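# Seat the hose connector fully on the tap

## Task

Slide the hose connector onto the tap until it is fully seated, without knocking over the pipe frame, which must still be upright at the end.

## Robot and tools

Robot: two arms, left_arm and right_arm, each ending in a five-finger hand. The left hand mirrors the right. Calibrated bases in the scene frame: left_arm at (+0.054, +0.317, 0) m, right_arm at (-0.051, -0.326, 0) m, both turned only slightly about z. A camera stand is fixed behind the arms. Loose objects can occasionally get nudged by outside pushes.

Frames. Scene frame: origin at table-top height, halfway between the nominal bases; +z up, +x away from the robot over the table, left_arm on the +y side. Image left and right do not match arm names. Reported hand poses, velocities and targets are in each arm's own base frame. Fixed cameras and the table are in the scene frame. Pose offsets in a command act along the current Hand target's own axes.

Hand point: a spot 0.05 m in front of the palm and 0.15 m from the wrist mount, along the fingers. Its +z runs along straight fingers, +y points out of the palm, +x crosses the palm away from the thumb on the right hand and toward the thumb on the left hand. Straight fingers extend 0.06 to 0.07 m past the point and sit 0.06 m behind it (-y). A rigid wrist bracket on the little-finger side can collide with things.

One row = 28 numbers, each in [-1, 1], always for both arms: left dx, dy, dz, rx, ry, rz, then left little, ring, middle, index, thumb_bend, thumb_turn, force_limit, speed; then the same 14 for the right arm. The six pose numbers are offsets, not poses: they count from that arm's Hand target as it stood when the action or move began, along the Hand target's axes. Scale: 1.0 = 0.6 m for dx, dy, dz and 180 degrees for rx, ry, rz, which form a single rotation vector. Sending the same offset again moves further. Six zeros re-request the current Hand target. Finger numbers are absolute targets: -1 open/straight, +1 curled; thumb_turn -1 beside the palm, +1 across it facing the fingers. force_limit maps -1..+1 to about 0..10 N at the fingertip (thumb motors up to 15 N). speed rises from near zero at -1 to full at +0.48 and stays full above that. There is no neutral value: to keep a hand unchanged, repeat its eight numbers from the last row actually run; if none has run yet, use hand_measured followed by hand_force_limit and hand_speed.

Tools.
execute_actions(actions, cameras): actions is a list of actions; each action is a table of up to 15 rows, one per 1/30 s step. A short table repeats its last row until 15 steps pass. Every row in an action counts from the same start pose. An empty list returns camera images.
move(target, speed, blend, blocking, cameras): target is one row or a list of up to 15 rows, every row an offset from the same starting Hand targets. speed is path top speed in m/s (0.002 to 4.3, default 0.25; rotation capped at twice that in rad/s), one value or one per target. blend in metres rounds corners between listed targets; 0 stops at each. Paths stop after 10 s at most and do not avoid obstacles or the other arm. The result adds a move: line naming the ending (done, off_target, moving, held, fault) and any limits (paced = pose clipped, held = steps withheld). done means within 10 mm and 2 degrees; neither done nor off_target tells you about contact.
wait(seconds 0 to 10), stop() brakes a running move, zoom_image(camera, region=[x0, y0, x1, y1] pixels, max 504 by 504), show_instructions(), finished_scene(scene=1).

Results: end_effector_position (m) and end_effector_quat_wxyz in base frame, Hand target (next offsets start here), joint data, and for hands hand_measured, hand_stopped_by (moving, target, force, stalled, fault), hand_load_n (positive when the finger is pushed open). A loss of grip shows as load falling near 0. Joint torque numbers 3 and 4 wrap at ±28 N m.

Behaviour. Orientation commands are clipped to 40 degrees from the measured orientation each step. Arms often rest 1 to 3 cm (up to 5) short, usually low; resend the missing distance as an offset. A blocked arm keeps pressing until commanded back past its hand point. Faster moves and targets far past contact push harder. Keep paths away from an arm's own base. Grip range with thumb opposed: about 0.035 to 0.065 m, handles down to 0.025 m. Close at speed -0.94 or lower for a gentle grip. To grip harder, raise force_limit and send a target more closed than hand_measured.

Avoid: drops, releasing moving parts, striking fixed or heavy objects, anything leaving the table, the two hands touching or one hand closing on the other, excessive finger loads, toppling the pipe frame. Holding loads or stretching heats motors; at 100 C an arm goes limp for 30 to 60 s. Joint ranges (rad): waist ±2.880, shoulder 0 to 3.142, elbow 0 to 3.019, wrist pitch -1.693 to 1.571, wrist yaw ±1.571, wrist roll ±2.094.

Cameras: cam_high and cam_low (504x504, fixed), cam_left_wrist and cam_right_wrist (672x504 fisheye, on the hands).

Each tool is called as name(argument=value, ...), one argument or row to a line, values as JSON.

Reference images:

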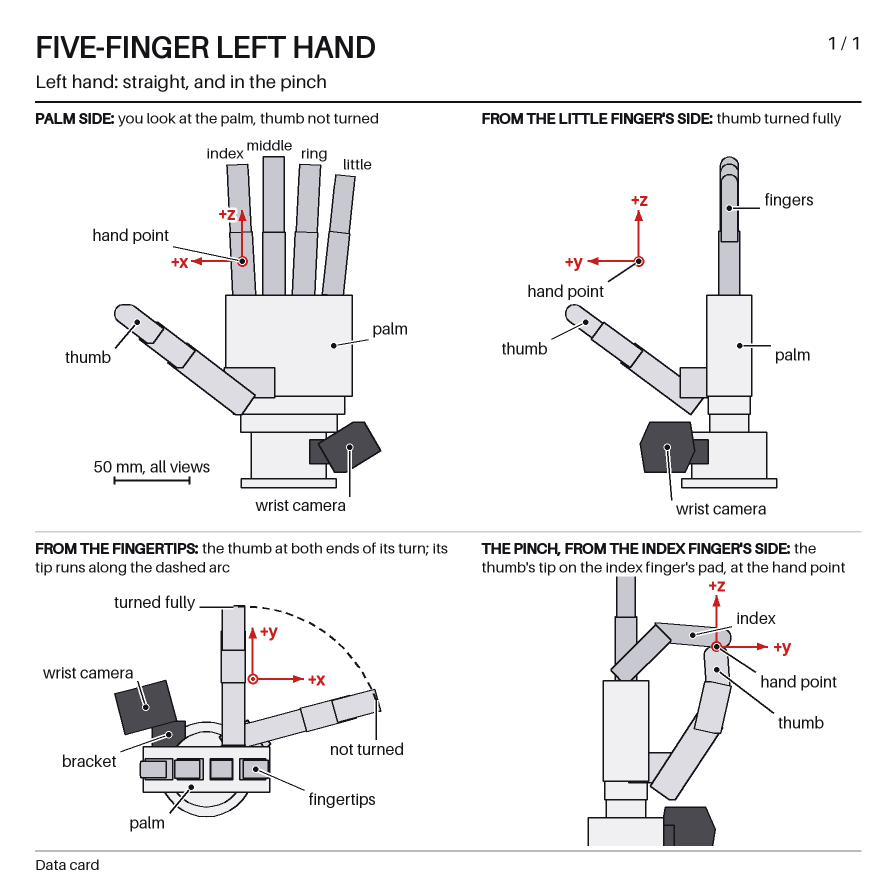

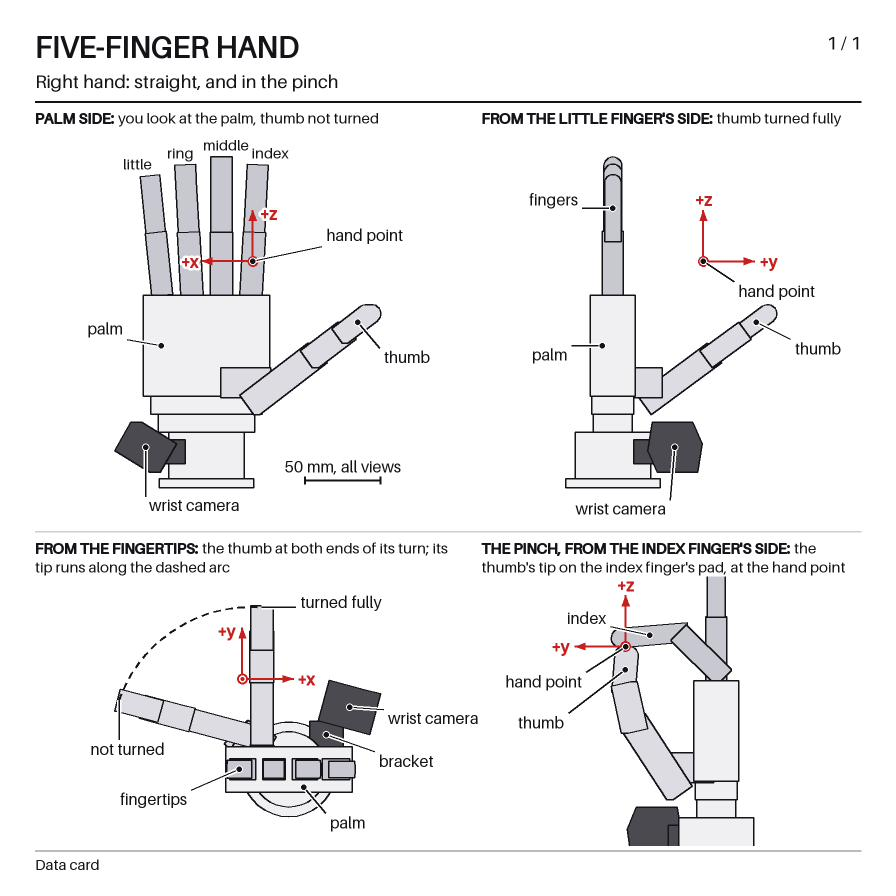

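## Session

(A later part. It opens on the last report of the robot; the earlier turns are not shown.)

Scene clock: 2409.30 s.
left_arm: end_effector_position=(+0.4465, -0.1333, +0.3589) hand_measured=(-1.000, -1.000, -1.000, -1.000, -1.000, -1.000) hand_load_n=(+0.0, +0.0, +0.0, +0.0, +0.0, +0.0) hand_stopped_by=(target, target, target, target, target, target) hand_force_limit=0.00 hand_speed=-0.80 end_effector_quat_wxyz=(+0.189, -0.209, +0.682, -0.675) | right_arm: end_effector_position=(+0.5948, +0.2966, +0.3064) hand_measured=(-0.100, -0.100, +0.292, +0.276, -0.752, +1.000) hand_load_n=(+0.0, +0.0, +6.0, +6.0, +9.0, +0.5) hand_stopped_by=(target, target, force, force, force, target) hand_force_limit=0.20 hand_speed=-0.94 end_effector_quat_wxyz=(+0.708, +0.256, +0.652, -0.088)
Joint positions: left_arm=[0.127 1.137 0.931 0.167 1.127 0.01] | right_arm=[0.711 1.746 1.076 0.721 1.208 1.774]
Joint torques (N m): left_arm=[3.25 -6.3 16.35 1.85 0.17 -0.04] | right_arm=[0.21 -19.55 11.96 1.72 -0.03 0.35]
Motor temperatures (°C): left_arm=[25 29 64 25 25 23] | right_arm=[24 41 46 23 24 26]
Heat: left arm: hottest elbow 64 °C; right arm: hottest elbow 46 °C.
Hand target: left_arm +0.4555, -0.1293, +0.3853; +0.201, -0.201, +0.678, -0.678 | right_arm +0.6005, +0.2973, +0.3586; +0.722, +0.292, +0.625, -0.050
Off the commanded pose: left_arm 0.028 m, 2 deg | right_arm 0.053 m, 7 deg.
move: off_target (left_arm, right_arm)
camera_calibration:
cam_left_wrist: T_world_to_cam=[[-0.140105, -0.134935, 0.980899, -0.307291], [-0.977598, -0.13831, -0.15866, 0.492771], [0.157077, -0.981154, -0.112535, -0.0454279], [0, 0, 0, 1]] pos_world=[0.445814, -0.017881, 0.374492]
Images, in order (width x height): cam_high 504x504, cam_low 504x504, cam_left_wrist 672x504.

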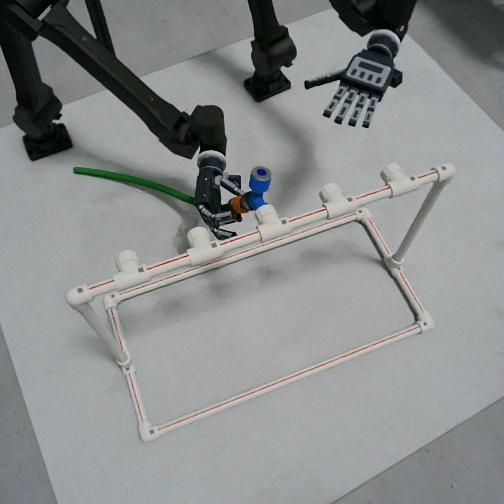

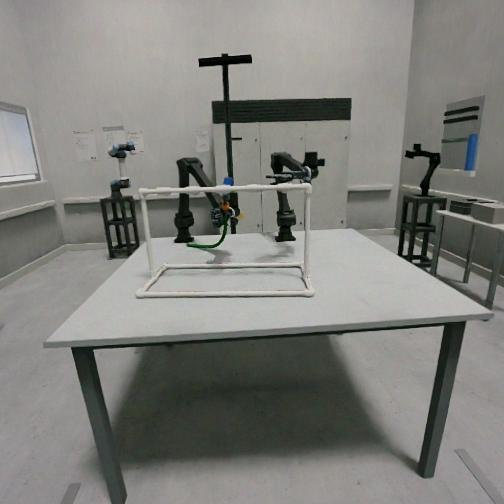

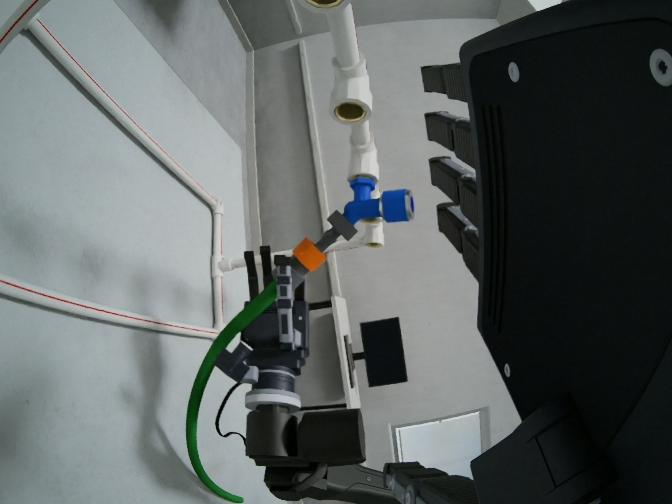

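move(
  target=[0,0,0,0,0,0,-1,-1,-1,-1,-1,-1,0,-0.8,-0.0015,-0.0017,-0.0185,0,0,0,-0.1,-0.1,0.75,0.75,0.35,1,0.2,-0.94],
  speed=0.05,
  cameras=["cam_low","cam_left_wrist"],
)

zoom_image(
  camera="cam_left_wrist",
  region=[260, 190, 380, 310],
)

zoom_image(
  camera="cam_low",
  region=[200, 170, 250, 230],
)

Scene clock: 2432.67 s.
left_arm: end_effector_position=(+0.4465, -0.1333, +0.3589) hand_measured=(-1.000, -1.000, -1.000, -1.000, -1.000, -1.000) hand_load_n=(+0.0, +0.0, +0.0, +0.0, +0.0, +0.0) hand_stopped_by=(target, target, target, target, target, target) hand_force_limit=0.00 hand_speed=-0.80 end_effector_quat_wxyz=(+0.189, -0.209, +0.682, -0.675) | right_arm: end_effector_position=(+0.5924, +0.2948, +0.3102) hand_measured=(-0.100, -0.100, +0.292, +0.276, -0.752, +1.000) hand_load_n=(+0.0, +0.0, +5.5, +6.5, +9.0, +0.0) hand_stopped_by=(target, target, force, force, force, target) hand_force_limit=0.20 hand_speed=-0.94 end_effector_quat_wxyz=(+0.708, +0.262, +0.649, -0.090)
Joint positions: left_arm=[0.127 1.137 0.931 0.167 1.127 0.01] | right_arm=[0.714 1.74 1.076 0.721 1.222 1.774]
Joint torques (N m): left_arm=[3.31 -6.24 16.36 1.85 0.17 -0.04] | right_arm=[1.32 -19.9 10.97 1.89 0.1 0.31]
Motor temperatures (°C): left_arm=[25 29 64 25 25 23] | right_arm=[23 42 47 23 24 26]
Heat: left arm: hottest elbow 64 °C; right arm: hottest elbow 47 °C.
Hand target: left_arm +0.4555, -0.1293, +0.3853; +0.201, -0.201, +0.678, -0.678 | right_arm +0.5902, +0.3016, +0.3586; +0.722, +0.292, +0.625, -0.050
Off the commanded pose: left_arm 0.028 m, 2 deg | right_arm 0.049 m, 7 deg.
move: off_target (left_arm, right_arm)
camera_calibration:
cam_left_wrist: T_world_to_cam=[[-0.140105, -0.134935, 0.980899, -0.307291], [-0.977598, -0.13831, -0.15866, 0.492771], [0.157077, -0.981154, -0.112535, -0.0454279], [0, 0, 0, 1]] pos_world=[0.445814, -0.017881, 0.374492]
Images, in order (width x height): cam_low 504x504, cam_left_wrist 672x504.

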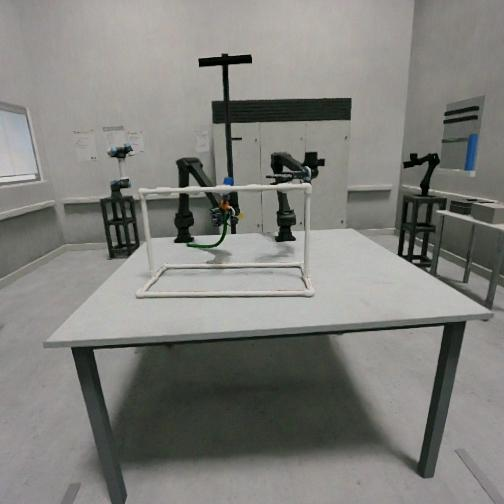

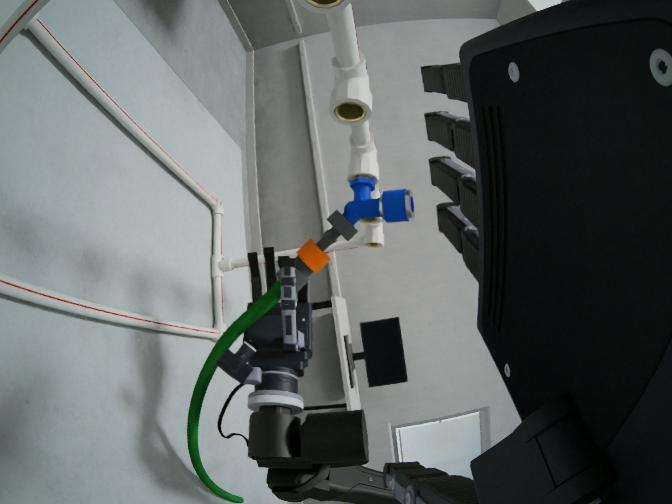

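Scaled by 4.200 from the camera's 672x504 image, which has a finer 960x720 frame.

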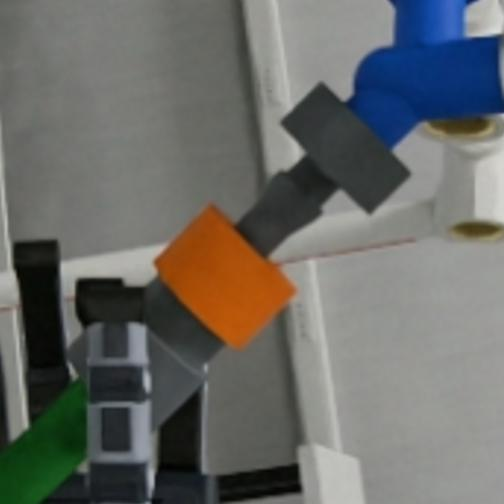

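Scaled by 8.400.

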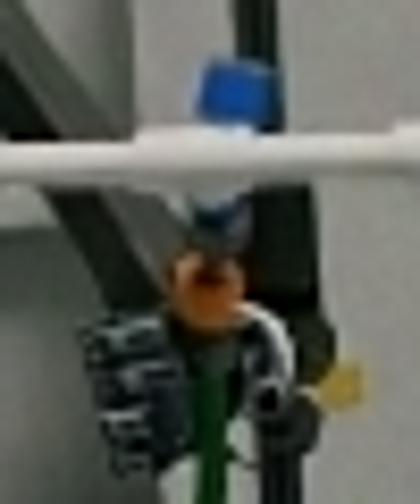

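zoom_image(
  camera="cam_left_wrist",
  region=[295, 205, 365, 275],
)

execute_actions(
  actions=[],
  cameras=["cam_high"],
)

zoom_image(
  camera="cam_high",
  region=[220, 180, 260, 220],
)

Scaled by 7.200 from the camera's 672x504 image, which has a finer 960x720 frame.

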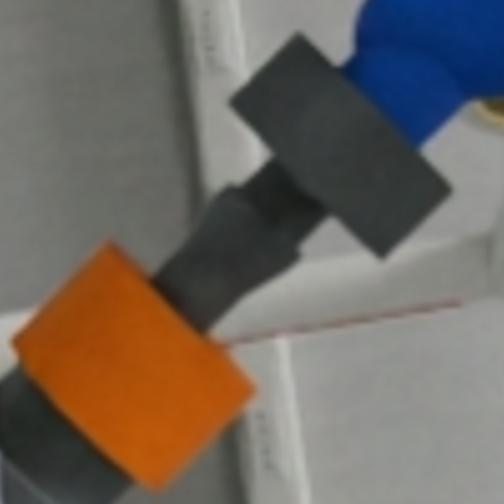

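Scene clock: 2469.47 s.
left_arm: end_effector_position=(+0.4465, -0.1333, +0.3589) hand_measured=(-1.000, -1.000, -1.000, -1.000, -1.000, -1.000) hand_load_n=(+0.0, +0.0, +0.0, +0.0, +0.5, -0.5) hand_stopped_by=(target, target, target, target, target, target) hand_force_limit=0.00 hand_speed=-0.80 end_effector_quat_wxyz=(+0.189, -0.209, +0.682, -0.675) | right_arm: end_effector_position=(+0.5924, +0.2948, +0.3102) hand_measured=(-0.100, -0.100, +0.292, +0.276, -0.752, +1.000) hand_load_n=(+0.0, -0.5, +5.5, +6.0, +9.0, +0.0) hand_stopped_by=(target, target, force, force, force, target) hand_force_limit=0.20 hand_speed=-0.94 end_effector_quat_wxyz=(+0.708, +0.262, +0.649, -0.090)
Joint positions: left_arm=[0.127 1.137 0.931 0.167 1.127 0.01] | right_arm=[0.714 1.74 1.076 0.721 1.222 1.774]
Joint velocities: within noise
Joint torques (N m): left_arm=[3.31 -6.36 16.35 1.85 0.17 -0.04] | right_arm=[1.44 -19.84 10.96 1.88 0.1 0.31]
Motor temperatures (°C): left_arm=[25 29 64 25 25 23] | right_arm=[23 40 47 23 24 26]
Heat: left arm: hottest elbow 64 °C; right arm: hottest elbow 47 °C.
Hand target: left_arm +0.4555, -0.1293, +0.3853; +0.201, -0.201, +0.678, -0.678 | right_arm +0.5902, +0.3016, +0.3586; +0.722, +0.292, +0.625, -0.050
Off the commanded pose: left_arm 0.028 m, 2 deg | right_arm 0.049 m, 7 deg.
Images, in order (width x height): cam_high 504x504.

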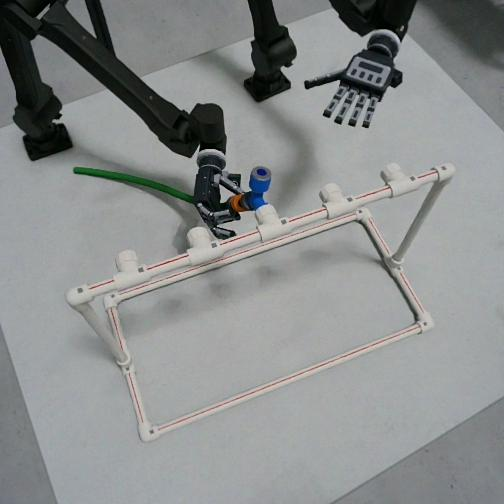

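Scaled by 12.600.

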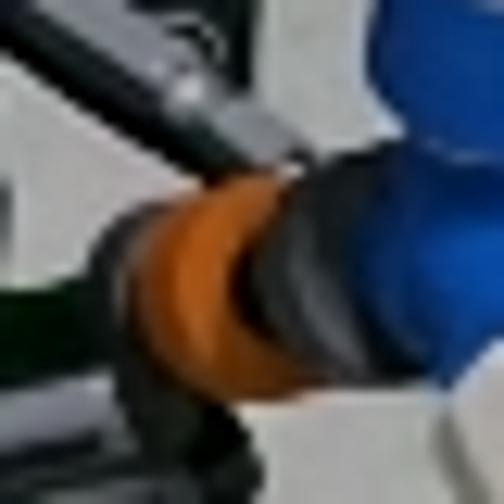

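move(
  target=[0,0,0,0,0,0,-1,-1,-1,-1,-1,-1,0,-0.8,-0.0126,0.0121,0.0095,0,0,0,-0.1,-0.1,0.75,0.75,0.35,1,0.2,-0.94],
  speed=0.05,
  cameras=["cam_low","cam_left_wrist","cam_high"],
)

zoom_image(
  camera="cam_left_wrist",
  region=[295, 205, 365, 275],
)

zoom_image(
  camera="cam_low",
  region=[200, 170, 250, 230],
)

zoom_image(
  camera="cam_high",
  region=[210, 170, 270, 230],
)

Scene clock: 2498.87 s.
left_arm: end_effector_position=(+0.4465, -0.1333, +0.3589) hand_measured=(-1.000, -1.000, -1.000, -1.000, -1.000, -1.000) hand_load_n=(+0.0, +0.0, +0.0, +0.0, +0.0, +0.0) hand_stopped_by=(target, target, target, target, target, target) hand_force_limit=0.00 hand_speed=-0.80 end_effector_quat_wxyz=(+0.189, -0.209, +0.682, -0.675) | right_arm: end_effector_position=(+0.5945, +0.2967, +0.3163) hand_measured=(-0.100, -0.100, +0.292, +0.276, -0.752, +1.000) hand_load_n=(+0.0, +0.0, +6.0, +6.5, +9.0, +0.0) hand_stopped_by=(target, target, force, force, force, target) hand_force_limit=0.20 hand_speed=-0.94 end_effector_quat_wxyz=(+0.708, +0.260, +0.650, -0.091)
Joint positions: left_arm=[0.127 1.137 0.931 0.167 1.127 0.01] | right_arm=[0.714 1.734 1.091 0.696 1.222 1.774]
Joint torques (N m): left_arm=[3.31 -6.36 16.36 1.85 0.18 -0.04] | right_arm=[0.97 -19.78 11.99 1.69 -0.11 0.32]
Motor temperatures (°C): left_arm=[25 29 64 25 25 23] | right_arm=[23 40 47 23 24 26]
Heat: left arm: hottest elbow 64 °C; right arm: hottest elbow 47 °C.
Hand target: left_arm +0.4555, -0.1293, +0.3853; +0.201, -0.201, +0.678, -0.678 | right_arm +0.5967, +0.3026, +0.3687; +0.722, +0.292, +0.625, -0.050
Off the commanded pose: left_arm 0.028 m, 2 deg | right_arm 0.053 m, 7 deg.
move: off_target (left_arm, right_arm)
camera_calibration:
cam_left_wrist: T_world_to_cam=[[-0.140105, -0.134935, 0.980899, -0.307291], [-0.977598, -0.13831, -0.15866, 0.492771], [0.157077, -0.981154, -0.112535, -0.0454279], [0, 0, 0, 1]] pos_world=[0.445814, -0.017881, 0.374492]
Images, in order (width x height): cam_high 504x504, cam_low 504x504, cam_left_wrist 672x504.

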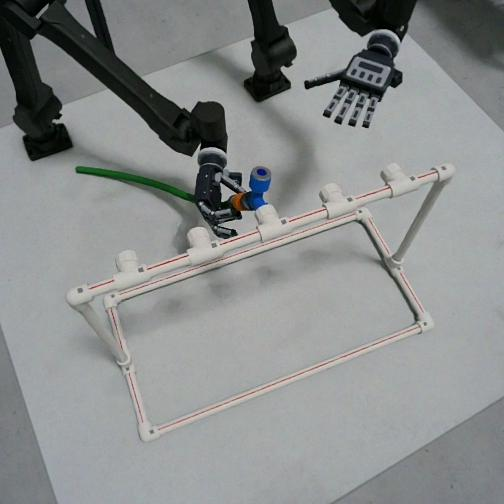

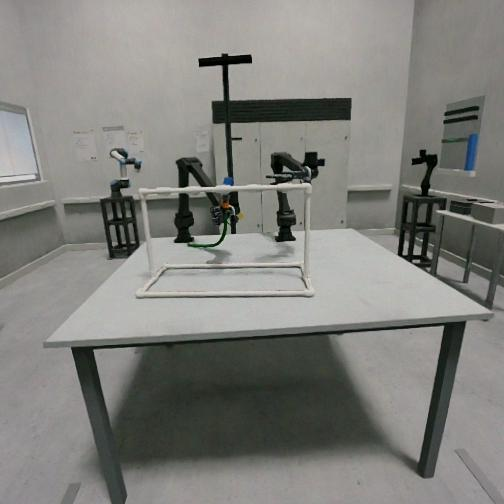

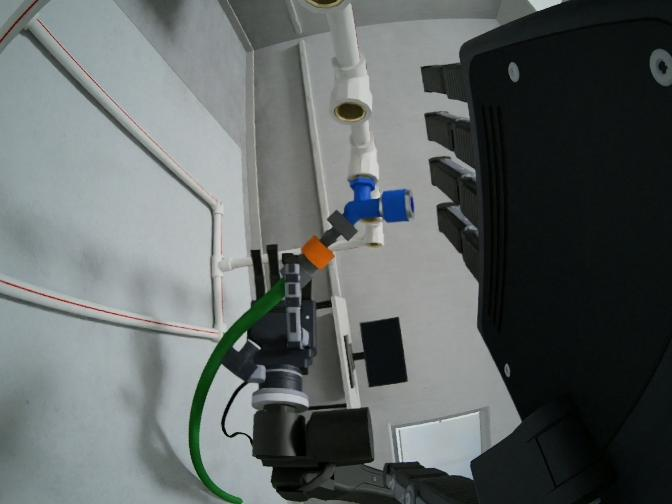

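Scaled by 7.200 from the camera's 672x504 image, which has a finer 960x720 frame.

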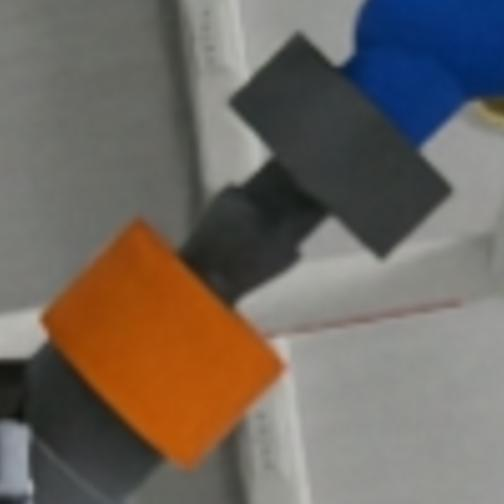

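Scaled by 8.400.

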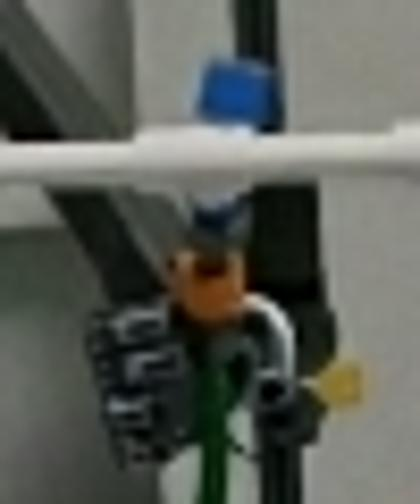

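Scaled by 8.400.

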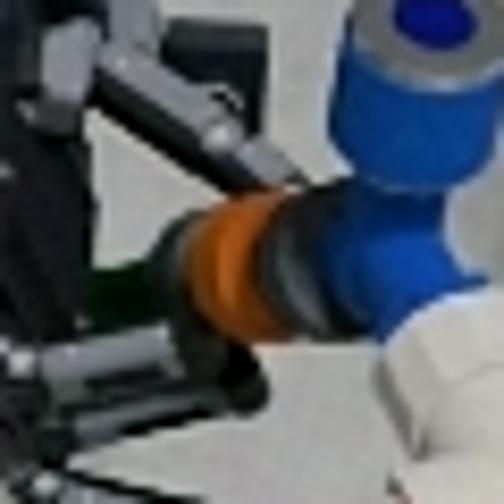

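move(
  target=[0,0,0,0,0,0,-1,-1,-1,-1,-1,-1,0,-0.8,-0.0137,0.0158,0.0143,0,0,0,-0.1,-0.1,0.75,0.75,0.35,1,0.2,-0.94],
  speed=0.05,
  cameras=["cam_low","cam_left_wrist","cam_high"],
)

zoom_image(
  camera="cam_left_wrist",
  region=[295, 205, 365, 275],
)

zoom_image(
  camera="cam_low",
  region=[200, 170, 250, 230],
)

Scene clock: 2513.40 s.
left_arm: end_effector_position=(+0.4465, -0.1333, +0.3589) hand_measured=(-1.000, -1.000, -1.000, -1.000, -1.000, -1.000) hand_load_n=(+0.0, +0.0, +0.0, +0.0, +0.0, +0.0) hand_stopped_by=(target, target, target, target, target, target) hand_force_limit=0.00 hand_speed=-0.80 end_effector_quat_wxyz=(+0.189, -0.209, +0.682, -0.675) | right_arm: end_effector_position=(+0.6005, +0.3002, +0.3235) hand_measured=(-0.100, -0.100, +0.292, +0.276, -0.752, +1.000) hand_load_n=(+0.0, +0.0, +6.0, +6.5, +8.5, +1.0) hand_stopped_by=(target, target, force, force, force, target) hand_force_limit=0.20 hand_speed=-0.94 end_effector_quat_wxyz=(+0.706, +0.257, +0.653, -0.093)
Joint positions: left_arm=[0.127 1.137 0.931 0.167 1.127 0.01] | right_arm=[0.711 1.733 1.118 0.658 1.217 1.775]
Joint torques (N m): left_arm=[3.31 -6.36 16.36 1.85 0.18 -0.04] | right_arm=[0.44 -19.72 12.66 1.7 -0.31 0.31]
Motor temperatures (°C): left_arm=[25 29 64 25 25 23] | right_arm=[23 40 46 23 24 26]
Heat: left arm: hottest elbow 64 °C; right arm: hottest elbow 46 °C.
Hand target: left_arm +0.4555, -0.1293, +0.3853; +0.201, -0.201, +0.678, -0.678 | right_arm +0.6067, +0.3037, +0.3801; +0.722, +0.292, +0.625, -0.050
Off the commanded pose: left_arm 0.028 m, 2 deg | right_arm 0.057 m, 7 deg.
move: off_target (left_arm, right_arm)
camera_calibration:
cam_left_wrist: T_world_to_cam=[[-0.140105, -0.134935, 0.980899, -0.307291], [-0.977598, -0.13831, -0.15866, 0.492771], [0.157077, -0.981154, -0.112535, -0.0454279], [0, 0, 0, 1]] pos_world=[0.445814, -0.017881, 0.374492]
Images, in order (width x height): cam_high 504x504, cam_low 504x504, cam_left_wrist 672x504.

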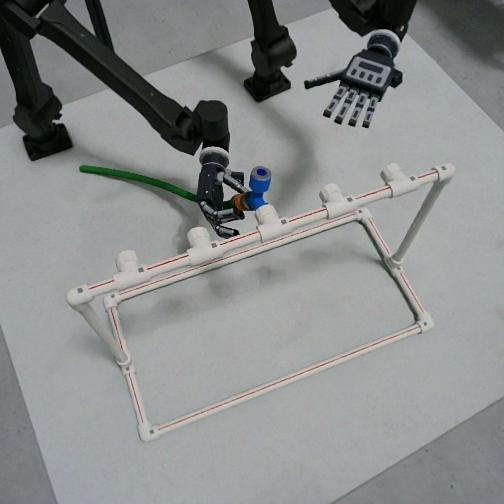

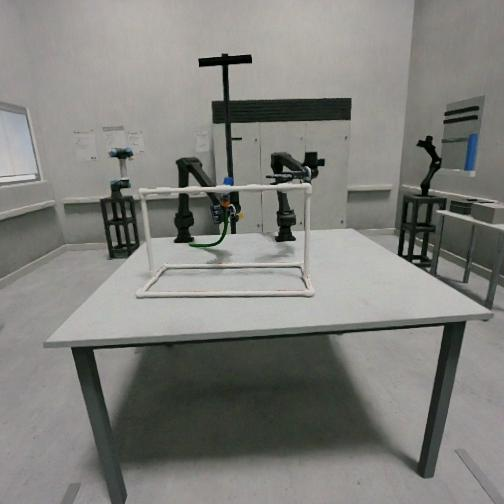

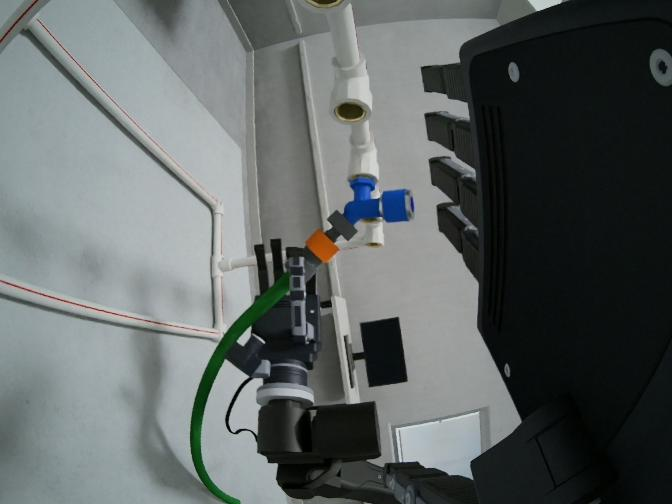

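Scaled by 7.200 from the camera's 672x504 image, which has a finer 960x720 frame.

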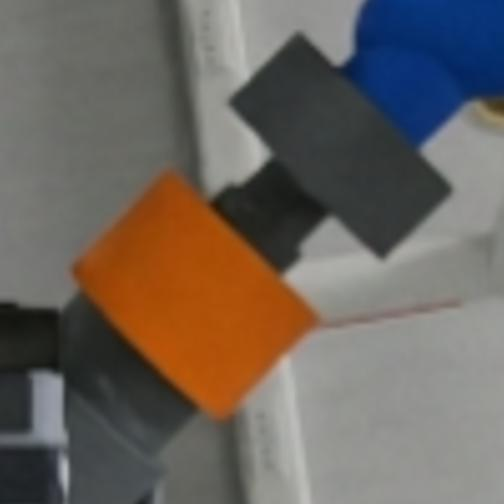

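Scaled by 8.400.

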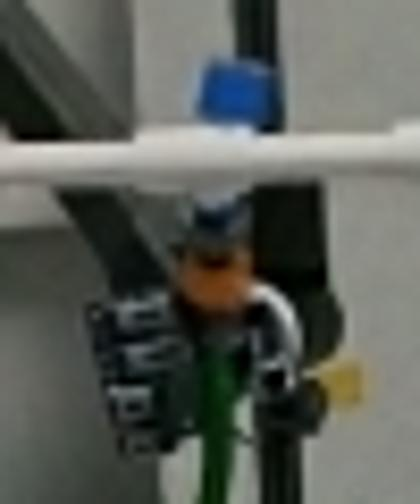

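move(
  target=[0,0,0,0,0,0,-1,-1,-1,-1,-1,-1,0,-0.8,-0.0158,0.0152,0.0119,0,0,0,-0.1,-0.1,0.75,0.75,0.35,1,0.2,-0.94],
  speed=0.05,
  cameras=["cam_low","cam_left_wrist","cam_high"],
)

zoom_image(
  camera="cam_left_wrist",
  region=[295, 205, 365, 275],
)

zoom_image(
  camera="cam_high",
  region=[210, 170, 270, 230],
)

Scene clock: 2525.17 s.
left_arm: end_effector_position=(+0.4465, -0.1333, +0.3589) hand_measured=(-1.000, -1.000, -1.000, -1.000, -1.000, -1.000) hand_load_n=(+0.0, +0.0, +0.0, +0.0, +0.0, +0.0) hand_stopped_by=(target, target, target, target, target, target) hand_force_limit=0.00 hand_speed=-0.80 end_effector_quat_wxyz=(+0.189, -0.209, +0.682, -0.675) | right_arm: end_effector_position=(+0.6058, +0.3027, +0.3264) hand_measured=(-0.100, -0.100, +0.292, +0.276, -0.752, +1.000) hand_load_n=(+0.0, +0.0, +3.5, +4.5, +6.5, -1.0) hand_stopped_by=(target, target, force, force, force, target) hand_force_limit=0.20 hand_speed=-0.94 end_effector_quat_wxyz=(+0.703, +0.252, +0.658, -0.098)
Joint positions: left_arm=[0.127 1.137 0.931 0.167 1.127 0.01] | right_arm=[0.708 1.732 1.139 0.616 1.212 1.777]
Joint torques (N m): left_arm=[3.31 -6.24 16.36 1.87 0.17 -0.04] | right_arm=[0.03 -20.19 14.01 1.83 -0.37 0.31]
Motor temperatures (°C): left_arm=[25 29 64 25 25 23] | right_arm=[23 41 47 23 24 26]
Heat: left arm: hottest elbow 64 °C; right arm: hottest elbow 47 °C.
Hand target: left_arm +0.4555, -0.1293, +0.3853; +0.201, -0.201, +0.678, -0.678 | right_arm +0.6148, +0.3051, +0.3926; +0.722, +0.292, +0.625, -0.050
Off the commanded pose: left_arm 0.028 m, 2 deg | right_arm 0.067 m, 8 deg.
move: off_target (left_arm, right_arm)
camera_calibration:
cam_left_wrist: T_world_to_cam=[[-0.140105, -0.134935, 0.980899, -0.307291], [-0.977598, -0.13831, -0.15866, 0.492771], [0.157077, -0.981154, -0.112535, -0.0454279], [0, 0, 0, 1]] pos_world=[0.445814, -0.017881, 0.374492]
Images, in order (width x height): cam_high 504x504, cam_low 504x504, cam_left_wrist 672x504.

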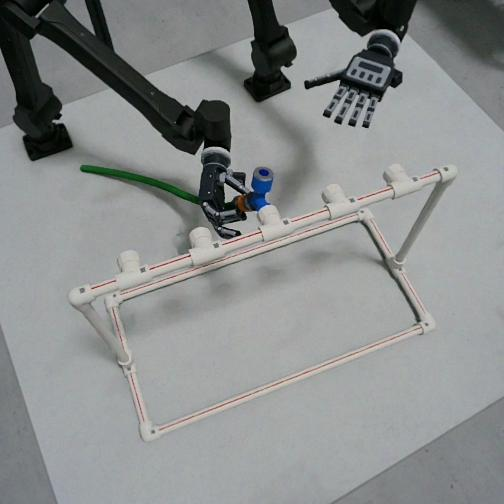

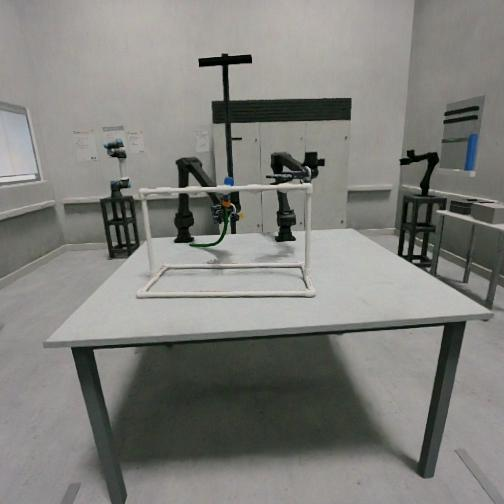

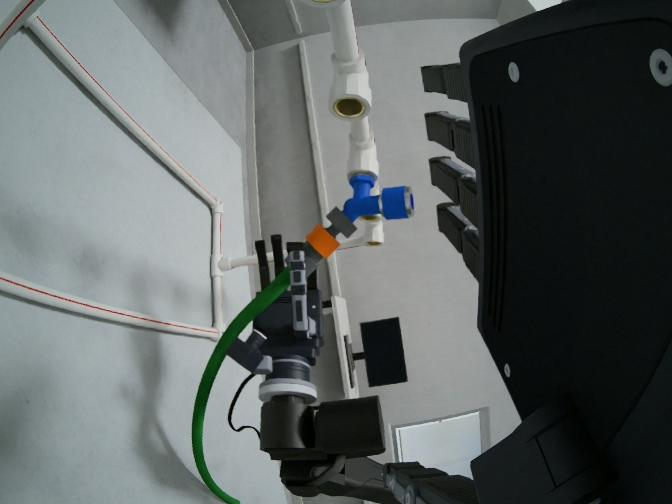

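Scaled by 7.200 from the camera's 672x504 image, which has a finer 960x720 frame.

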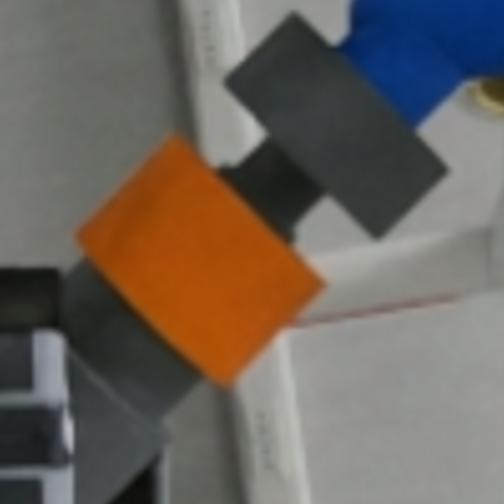

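Scaled by 8.400.

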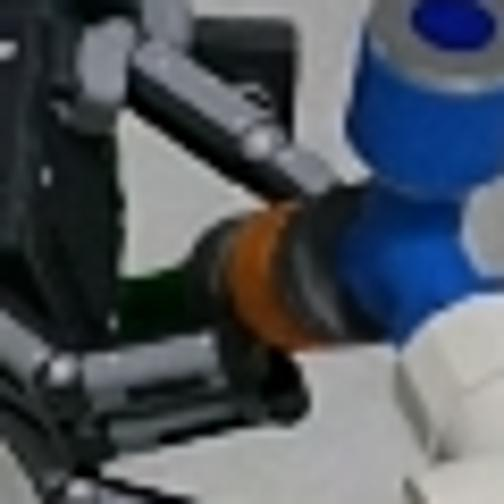

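move(
  target=[
    [0,-0.1417,0,0,-0.03,0,-1,-1,-1,-1,-1,-1,0,-0.8,0,0,0,0,0,0,-0.1,-0.1,0.75,0.75,0.35,1,0.2,-0.94],
    [0.1085,-0.1378,0.4717,0,-0.1278,0,-1,-1,-1,-1,-1,-1,0,-0.8,0,0,0,0,0,0,-0.1,-0.1,0.75,0.75,0.35,1,0.2,-0.94],
  ],
  speed=0.15,
  blend=0.03,
  cameras=["all"],
)

zoom_image(
  camera="cam_high",
  region=[180, 110, 330, 260],
)

zoom_image(
  camera="cam_low",
  region=[180, 140, 270, 240],
)

Scene clock: 2704.50 s.
left_arm: end_effector_position=(+0.5441, -0.3929, +0.4422) hand_measured=(-1.000, -1.000, -1.000, -1.000, -1.000, -1.000) hand_load_n=(+0.0, +0.0, +0.0, +0.0, +0.0, -0.5) hand_stopped_by=(target, target, target, target, target, target) hand_force_limit=0.00 hand_speed=-0.80 end_effector_quat_wxyz=(+0.323, -0.343, +0.636, -0.611) | right_arm: end_effector_position=(+0.6058, +0.3027, +0.3264) hand_measured=(-0.100, -0.100, +0.292, +0.276, -0.752, +1.000) hand_load_n=(+0.0, +0.0, +3.5, +5.0, +6.5, -0.5) hand_stopped_by=(target, target, force, force, force, target) hand_force_limit=0.20 hand_speed=-0.94 end_effector_quat_wxyz=(+0.703, +0.252, +0.658, -0.098)
Joint positions: left_arm=[-0.573 1.398 1.395 -0.042 0.019 -0.007] | right_arm=[0.708 1.732 1.139 0.616 1.212 1.777]
Joint torques (N m): left_arm=[2.32 -9.7 17.33 3.51 -0.04 0.15] | right_arm=[0.09 -20.07 13.96 1.92 -0.36 0.32]
Motor temperatures (°C): left_arm=[25 29 66 25 25 23] | right_arm=[23 43 57 23 25 26]
Heat: left arm: hottest elbow 66 °C; right arm: hottest elbow 57 °C.
Hand target: left_arm +0.5552, -0.4020, +0.4679; +0.332, -0.332, +0.624, -0.624 | right_arm +0.6148, +0.3051, +0.3926; +0.722, +0.292, +0.625, -0.050
Off the commanded pose: left_arm 0.029 m, 3 deg | right_arm 0.067 m, 8 deg.
move: off_target (left_arm, right_arm)
camera_calibration:
cam_left_wrist: T_world_to_cam=[[-0.0609916, -0.208038, 0.976217, -0.480068], [-0.844631, -0.510395, -0.161539, 0.348219], [0.531863, -0.834396, -0.144586, -0.438321], [0, 0, 0, 1]] pos_world=[0.497963, -0.287877, 0.461527]
cam_right_wrist: T_world_to_cam=[[0.460515, 0.88638, -0.0475042, -0.536082], [-0.521906, 0.313667, 0.793239, -0.0517276], [0.718011, -0.340506, 0.607055, -0.419795], [0, 0, 0, 1]] pos_world=[0.521295, 0.348455, 0.270405]

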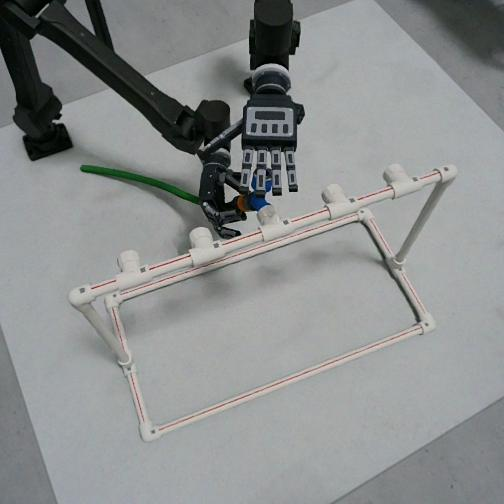

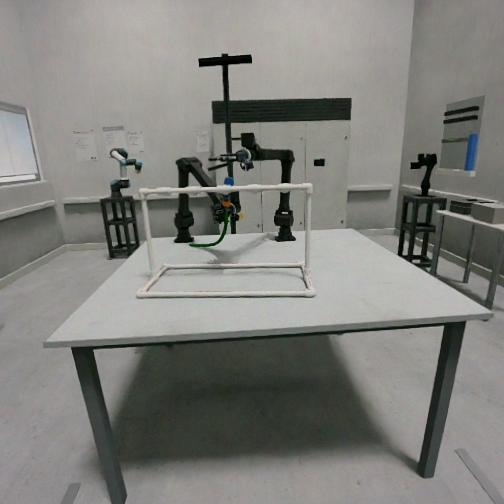

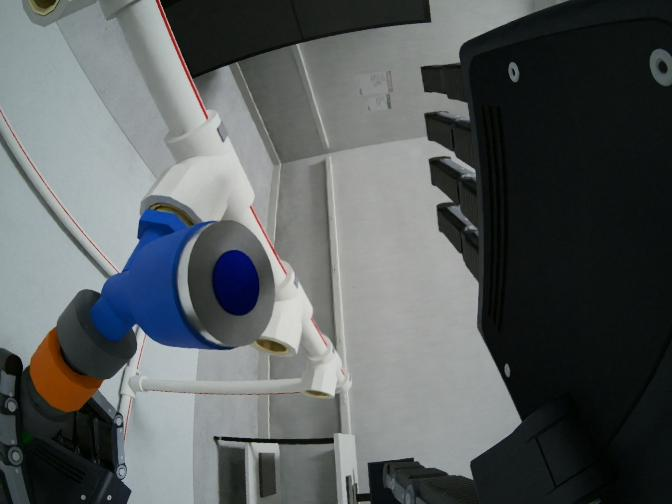

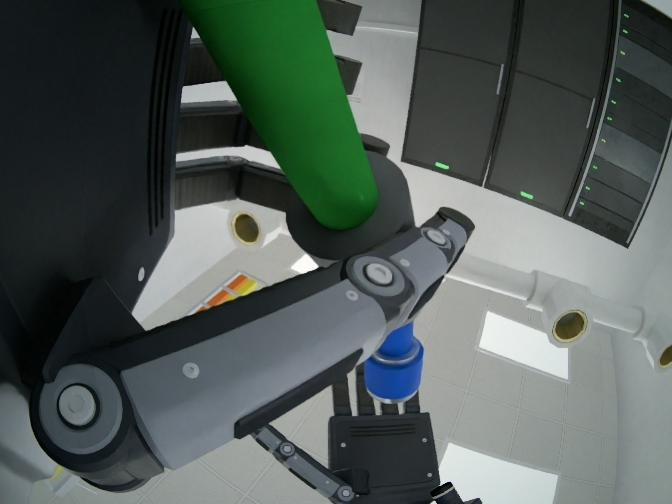

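Scaled by 3.360.

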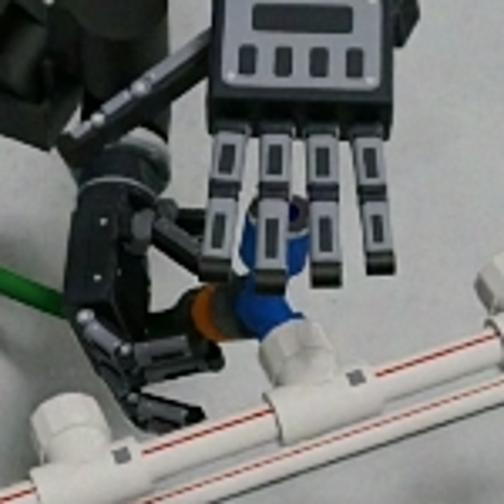

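Scaled by 5.040.

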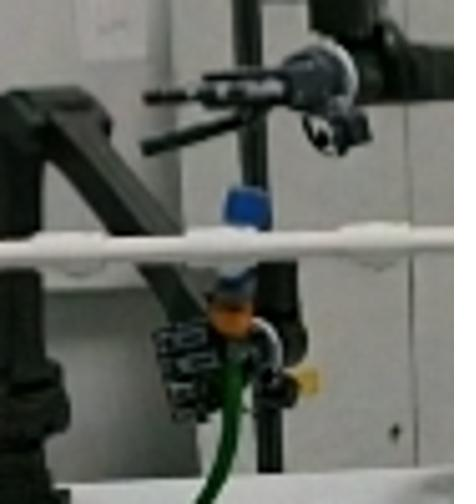

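move(
  target=[0.0082,0.0987,0.0367,0,0,0,-1,-1,-1,-1,-1,-1,0,-0.8,0,0,0,0,0,0,-0.1,-0.1,0.75,0.75,0.35,1,0.2,-0.94],
  speed=0.1,
  cameras=["all"],
)

zoom_image(
  camera="cam_high",
  region=[180, 110, 330, 260],
)

zoom_image(
  camera="cam_low",
  region=[180, 140, 270, 240],
)

Scene clock: 2752.00 s.
left_arm: end_effector_position=(+0.5674, -0.4104, +0.4291) hand_measured=(-1.000, -1.000, -1.000, -1.000, -1.000, -1.000) hand_load_n=(+0.0, +0.0, +0.0, -0.5, +0.0, -0.5) hand_stopped_by=(target, target, target, target, target, target) hand_force_limit=0.00 hand_speed=-0.80 end_effector_quat_wxyz=(+0.335, -0.333, +0.616, -0.631) | right_arm: end_effector_position=(+0.6058, +0.3027, +0.3264) hand_measured=(-0.100, -0.100, +0.292, +0.276, -0.752, +1.000) hand_load_n=(+0.0, +0.0, +4.0, +5.0, +6.5, -0.5) hand_stopped_by=(target, target, force, force, force, target) hand_force_limit=0.20 hand_speed=-0.94 end_effector_quat_wxyz=(+0.703, +0.252, +0.658, -0.098)
Joint positions: left_arm=[-0.579 1.465 1.386 0.099 0.009 -0.007] | right_arm=[0.708 1.732 1.139 0.616 1.212 1.777]
Joint torques (N m): left_arm=[1.96 -10.81 10.63 3.79 -0.05 0.16] | right_arm=[0.09 -20.07 13.93 1.96 -0.37 0.32]
Motor temperatures (°C): left_arm=[25 30 69 25 25 23] | right_arm=[23 43 57 23 25 26]
Heat: left arm: hottest elbow 69 °C; right arm: hottest elbow 57 °C.
Hand target: left_arm +0.5708, -0.4184, +0.4086; +0.332, -0.332, +0.624, -0.624 | right_arm +0.6148, +0.3051, +0.3926; +0.722, +0.292, +0.625, -0.050
Off the commanded pose: left_arm 0.022 m, 1 deg | right_arm 0.067 m, 8 deg.
move: off_target (left_arm, right_arm)
camera_calibration:
cam_left_wrist: T_world_to_cam=[[-0.113098, -0.174211, 0.978192, -0.426895], [-0.832968, -0.520068, -0.188928, 0.357945], [0.541639, -0.83617, -0.0862936, -0.498315], [0, 0, 0, 1]] pos_world=[0.519783, -0.304891, 0.44221]
cam_right_wrist: T_world_to_cam=[[0.460515, 0.88638, -0.0475042, -0.536082], [-0.521906, 0.313667, 0.793239, -0.0517276], [0.718011, -0.340506, 0.607055, -0.419795], [0, 0, 0, 1]] pos_world=[0.521295, 0.348455, 0.270405]

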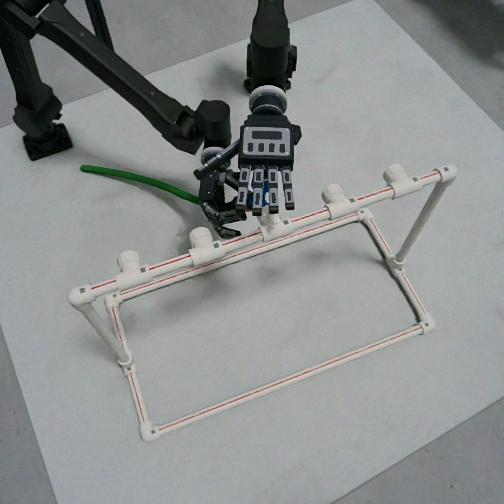

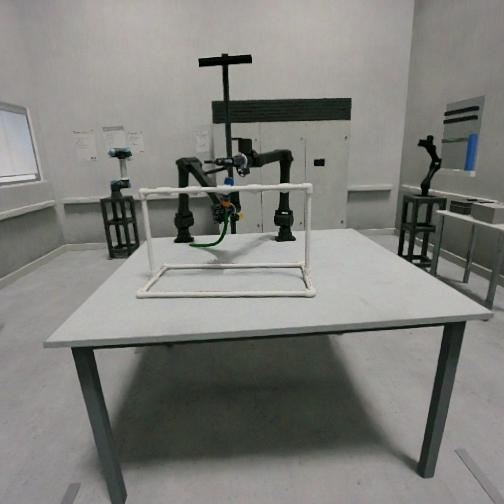

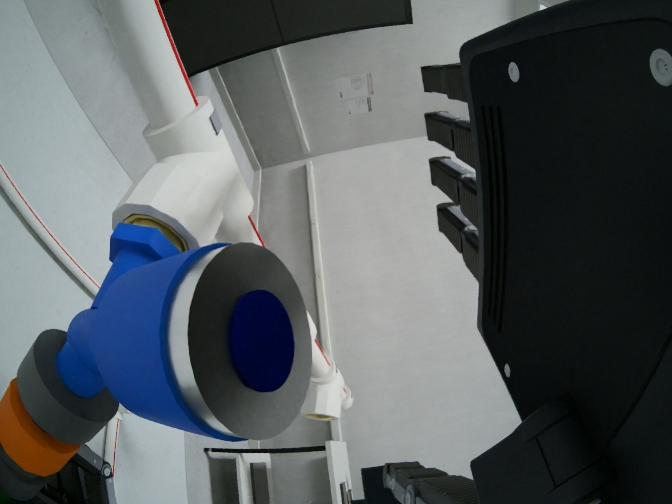

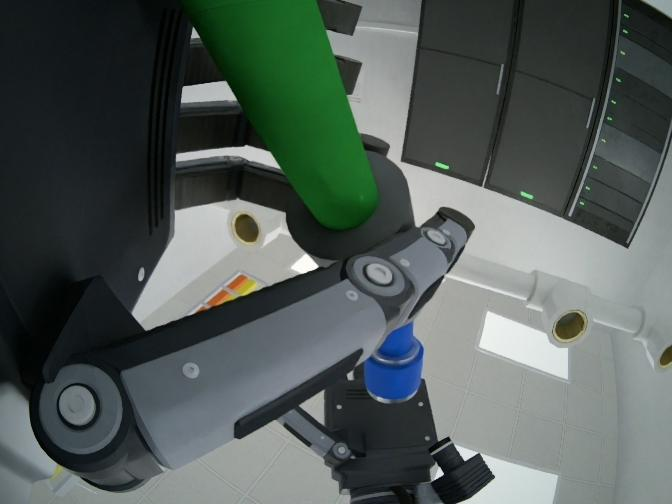

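Scaled by 3.360.

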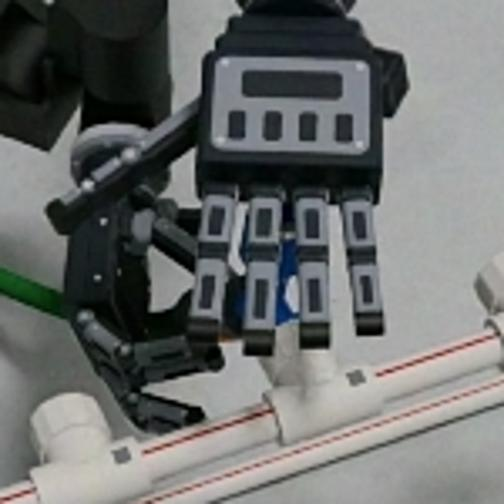

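Scaled by 5.040.

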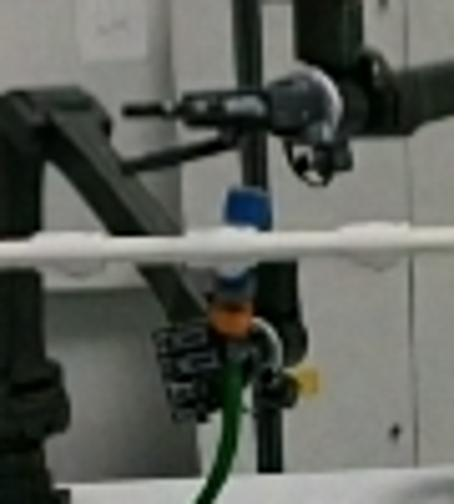

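move(
  target=[0,0.075,-0.0217,0,0,0,-1,-1,-1,-1,-1,-1,0,-0.8,0,0,0,0,0,0,-0.1,-0.1,0.75,0.75,0.35,1,0.2,-0.94],
  speed=0.08,
  cameras=["cam_low","cam_left_wrist"],
)

zoom_image(
  camera="cam_low",
  region=[180, 140, 270, 240],
)

Scene clock: 2776.50 s.
left_arm: end_effector_position=(+0.5622, -0.4070, +0.3847) hand_measured=(-1.000, -1.000, -1.000, -1.000, -1.000, -1.000) hand_load_n=(+0.0, +0.0, +0.0, +0.0, +0.0, -0.5) hand_stopped_by=(target, target, target, target, target, target) hand_force_limit=0.00 hand_speed=-0.80 end_effector_quat_wxyz=(+0.336, -0.332, +0.614, -0.633) | right_arm: end_effector_position=(+0.6059, +0.3025, +0.3264) hand_measured=(-0.100, -0.100, +0.292, +0.276, -0.752, +1.000) hand_load_n=(+0.0, +0.5, +3.5, +5.0, +6.5, -1.0) hand_stopped_by=(target, target, force, force, force, target) hand_force_limit=0.20 hand_speed=-0.94 end_effector_quat_wxyz=(+0.703, +0.252, +0.658, -0.098)
Joint positions: left_arm=[-0.579 1.465 1.264 0.227 0.009 -0.008] | right_arm=[0.707 1.732 1.139 0.616 1.211 1.777]
Joint torques (N m): left_arm=[2.02 -11.63 9.63 3.41 -0.03 0.16] | right_arm=[0.15 -20.19 13.96 1.94 -0.34 0.33]
Motor temperatures (°C): left_arm=[25 30 65 25 25 23] | right_arm=[23 43 58 23 25 26]
Heat: left arm: hottest elbow 65 °C; right arm: hottest elbow 58 °C.
Hand target: left_arm +0.5600, -0.4112, +0.3637; +0.332, -0.332, +0.624, -0.624 | right_arm +0.6149, +0.3049, +0.3926; +0.722, +0.292, +0.625, -0.050
Off the commanded pose: left_arm 0.022 m, 2 deg | right_arm 0.067 m, 8 deg.
move: off_target (left_arm, right_arm)
camera_calibration:
cam_left_wrist: T_world_to_cam=[[-0.118194, -0.170473, 0.978248, -0.379143], [-0.831981, -0.520788, -0.191277, 0.347088], [0.542068, -0.836492, -0.0802762, -0.49925], [0, 0, 0, 1]] pos_world=[0.514585, -0.301492, 0.397208]
Images, in order (width x height): cam_low 504x504, cam_left_wrist 672x504.

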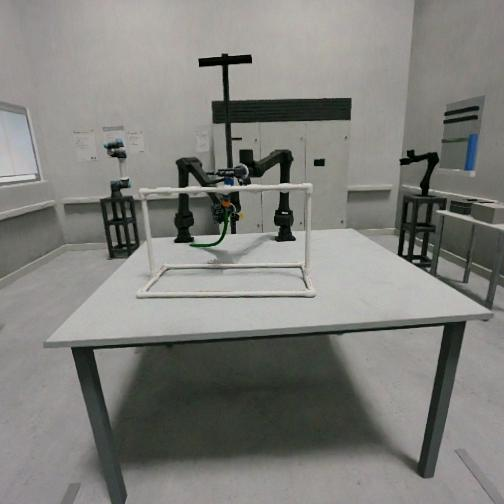

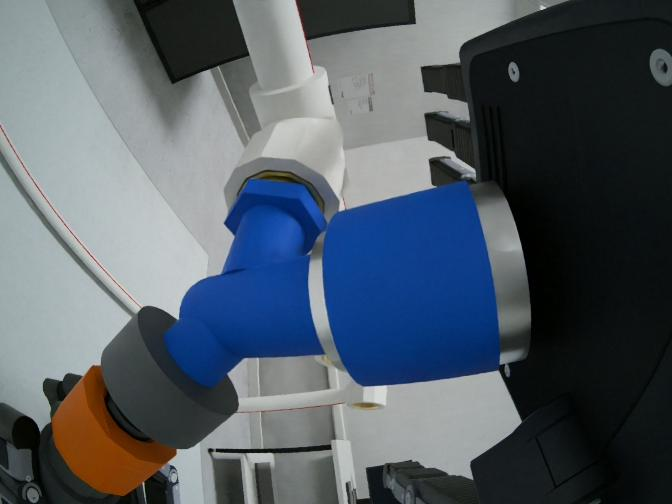

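Scaled by 5.040.

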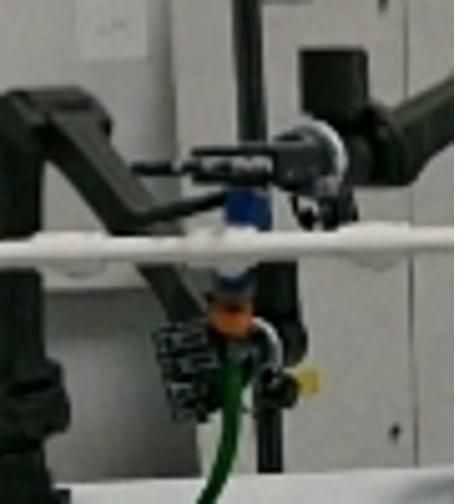

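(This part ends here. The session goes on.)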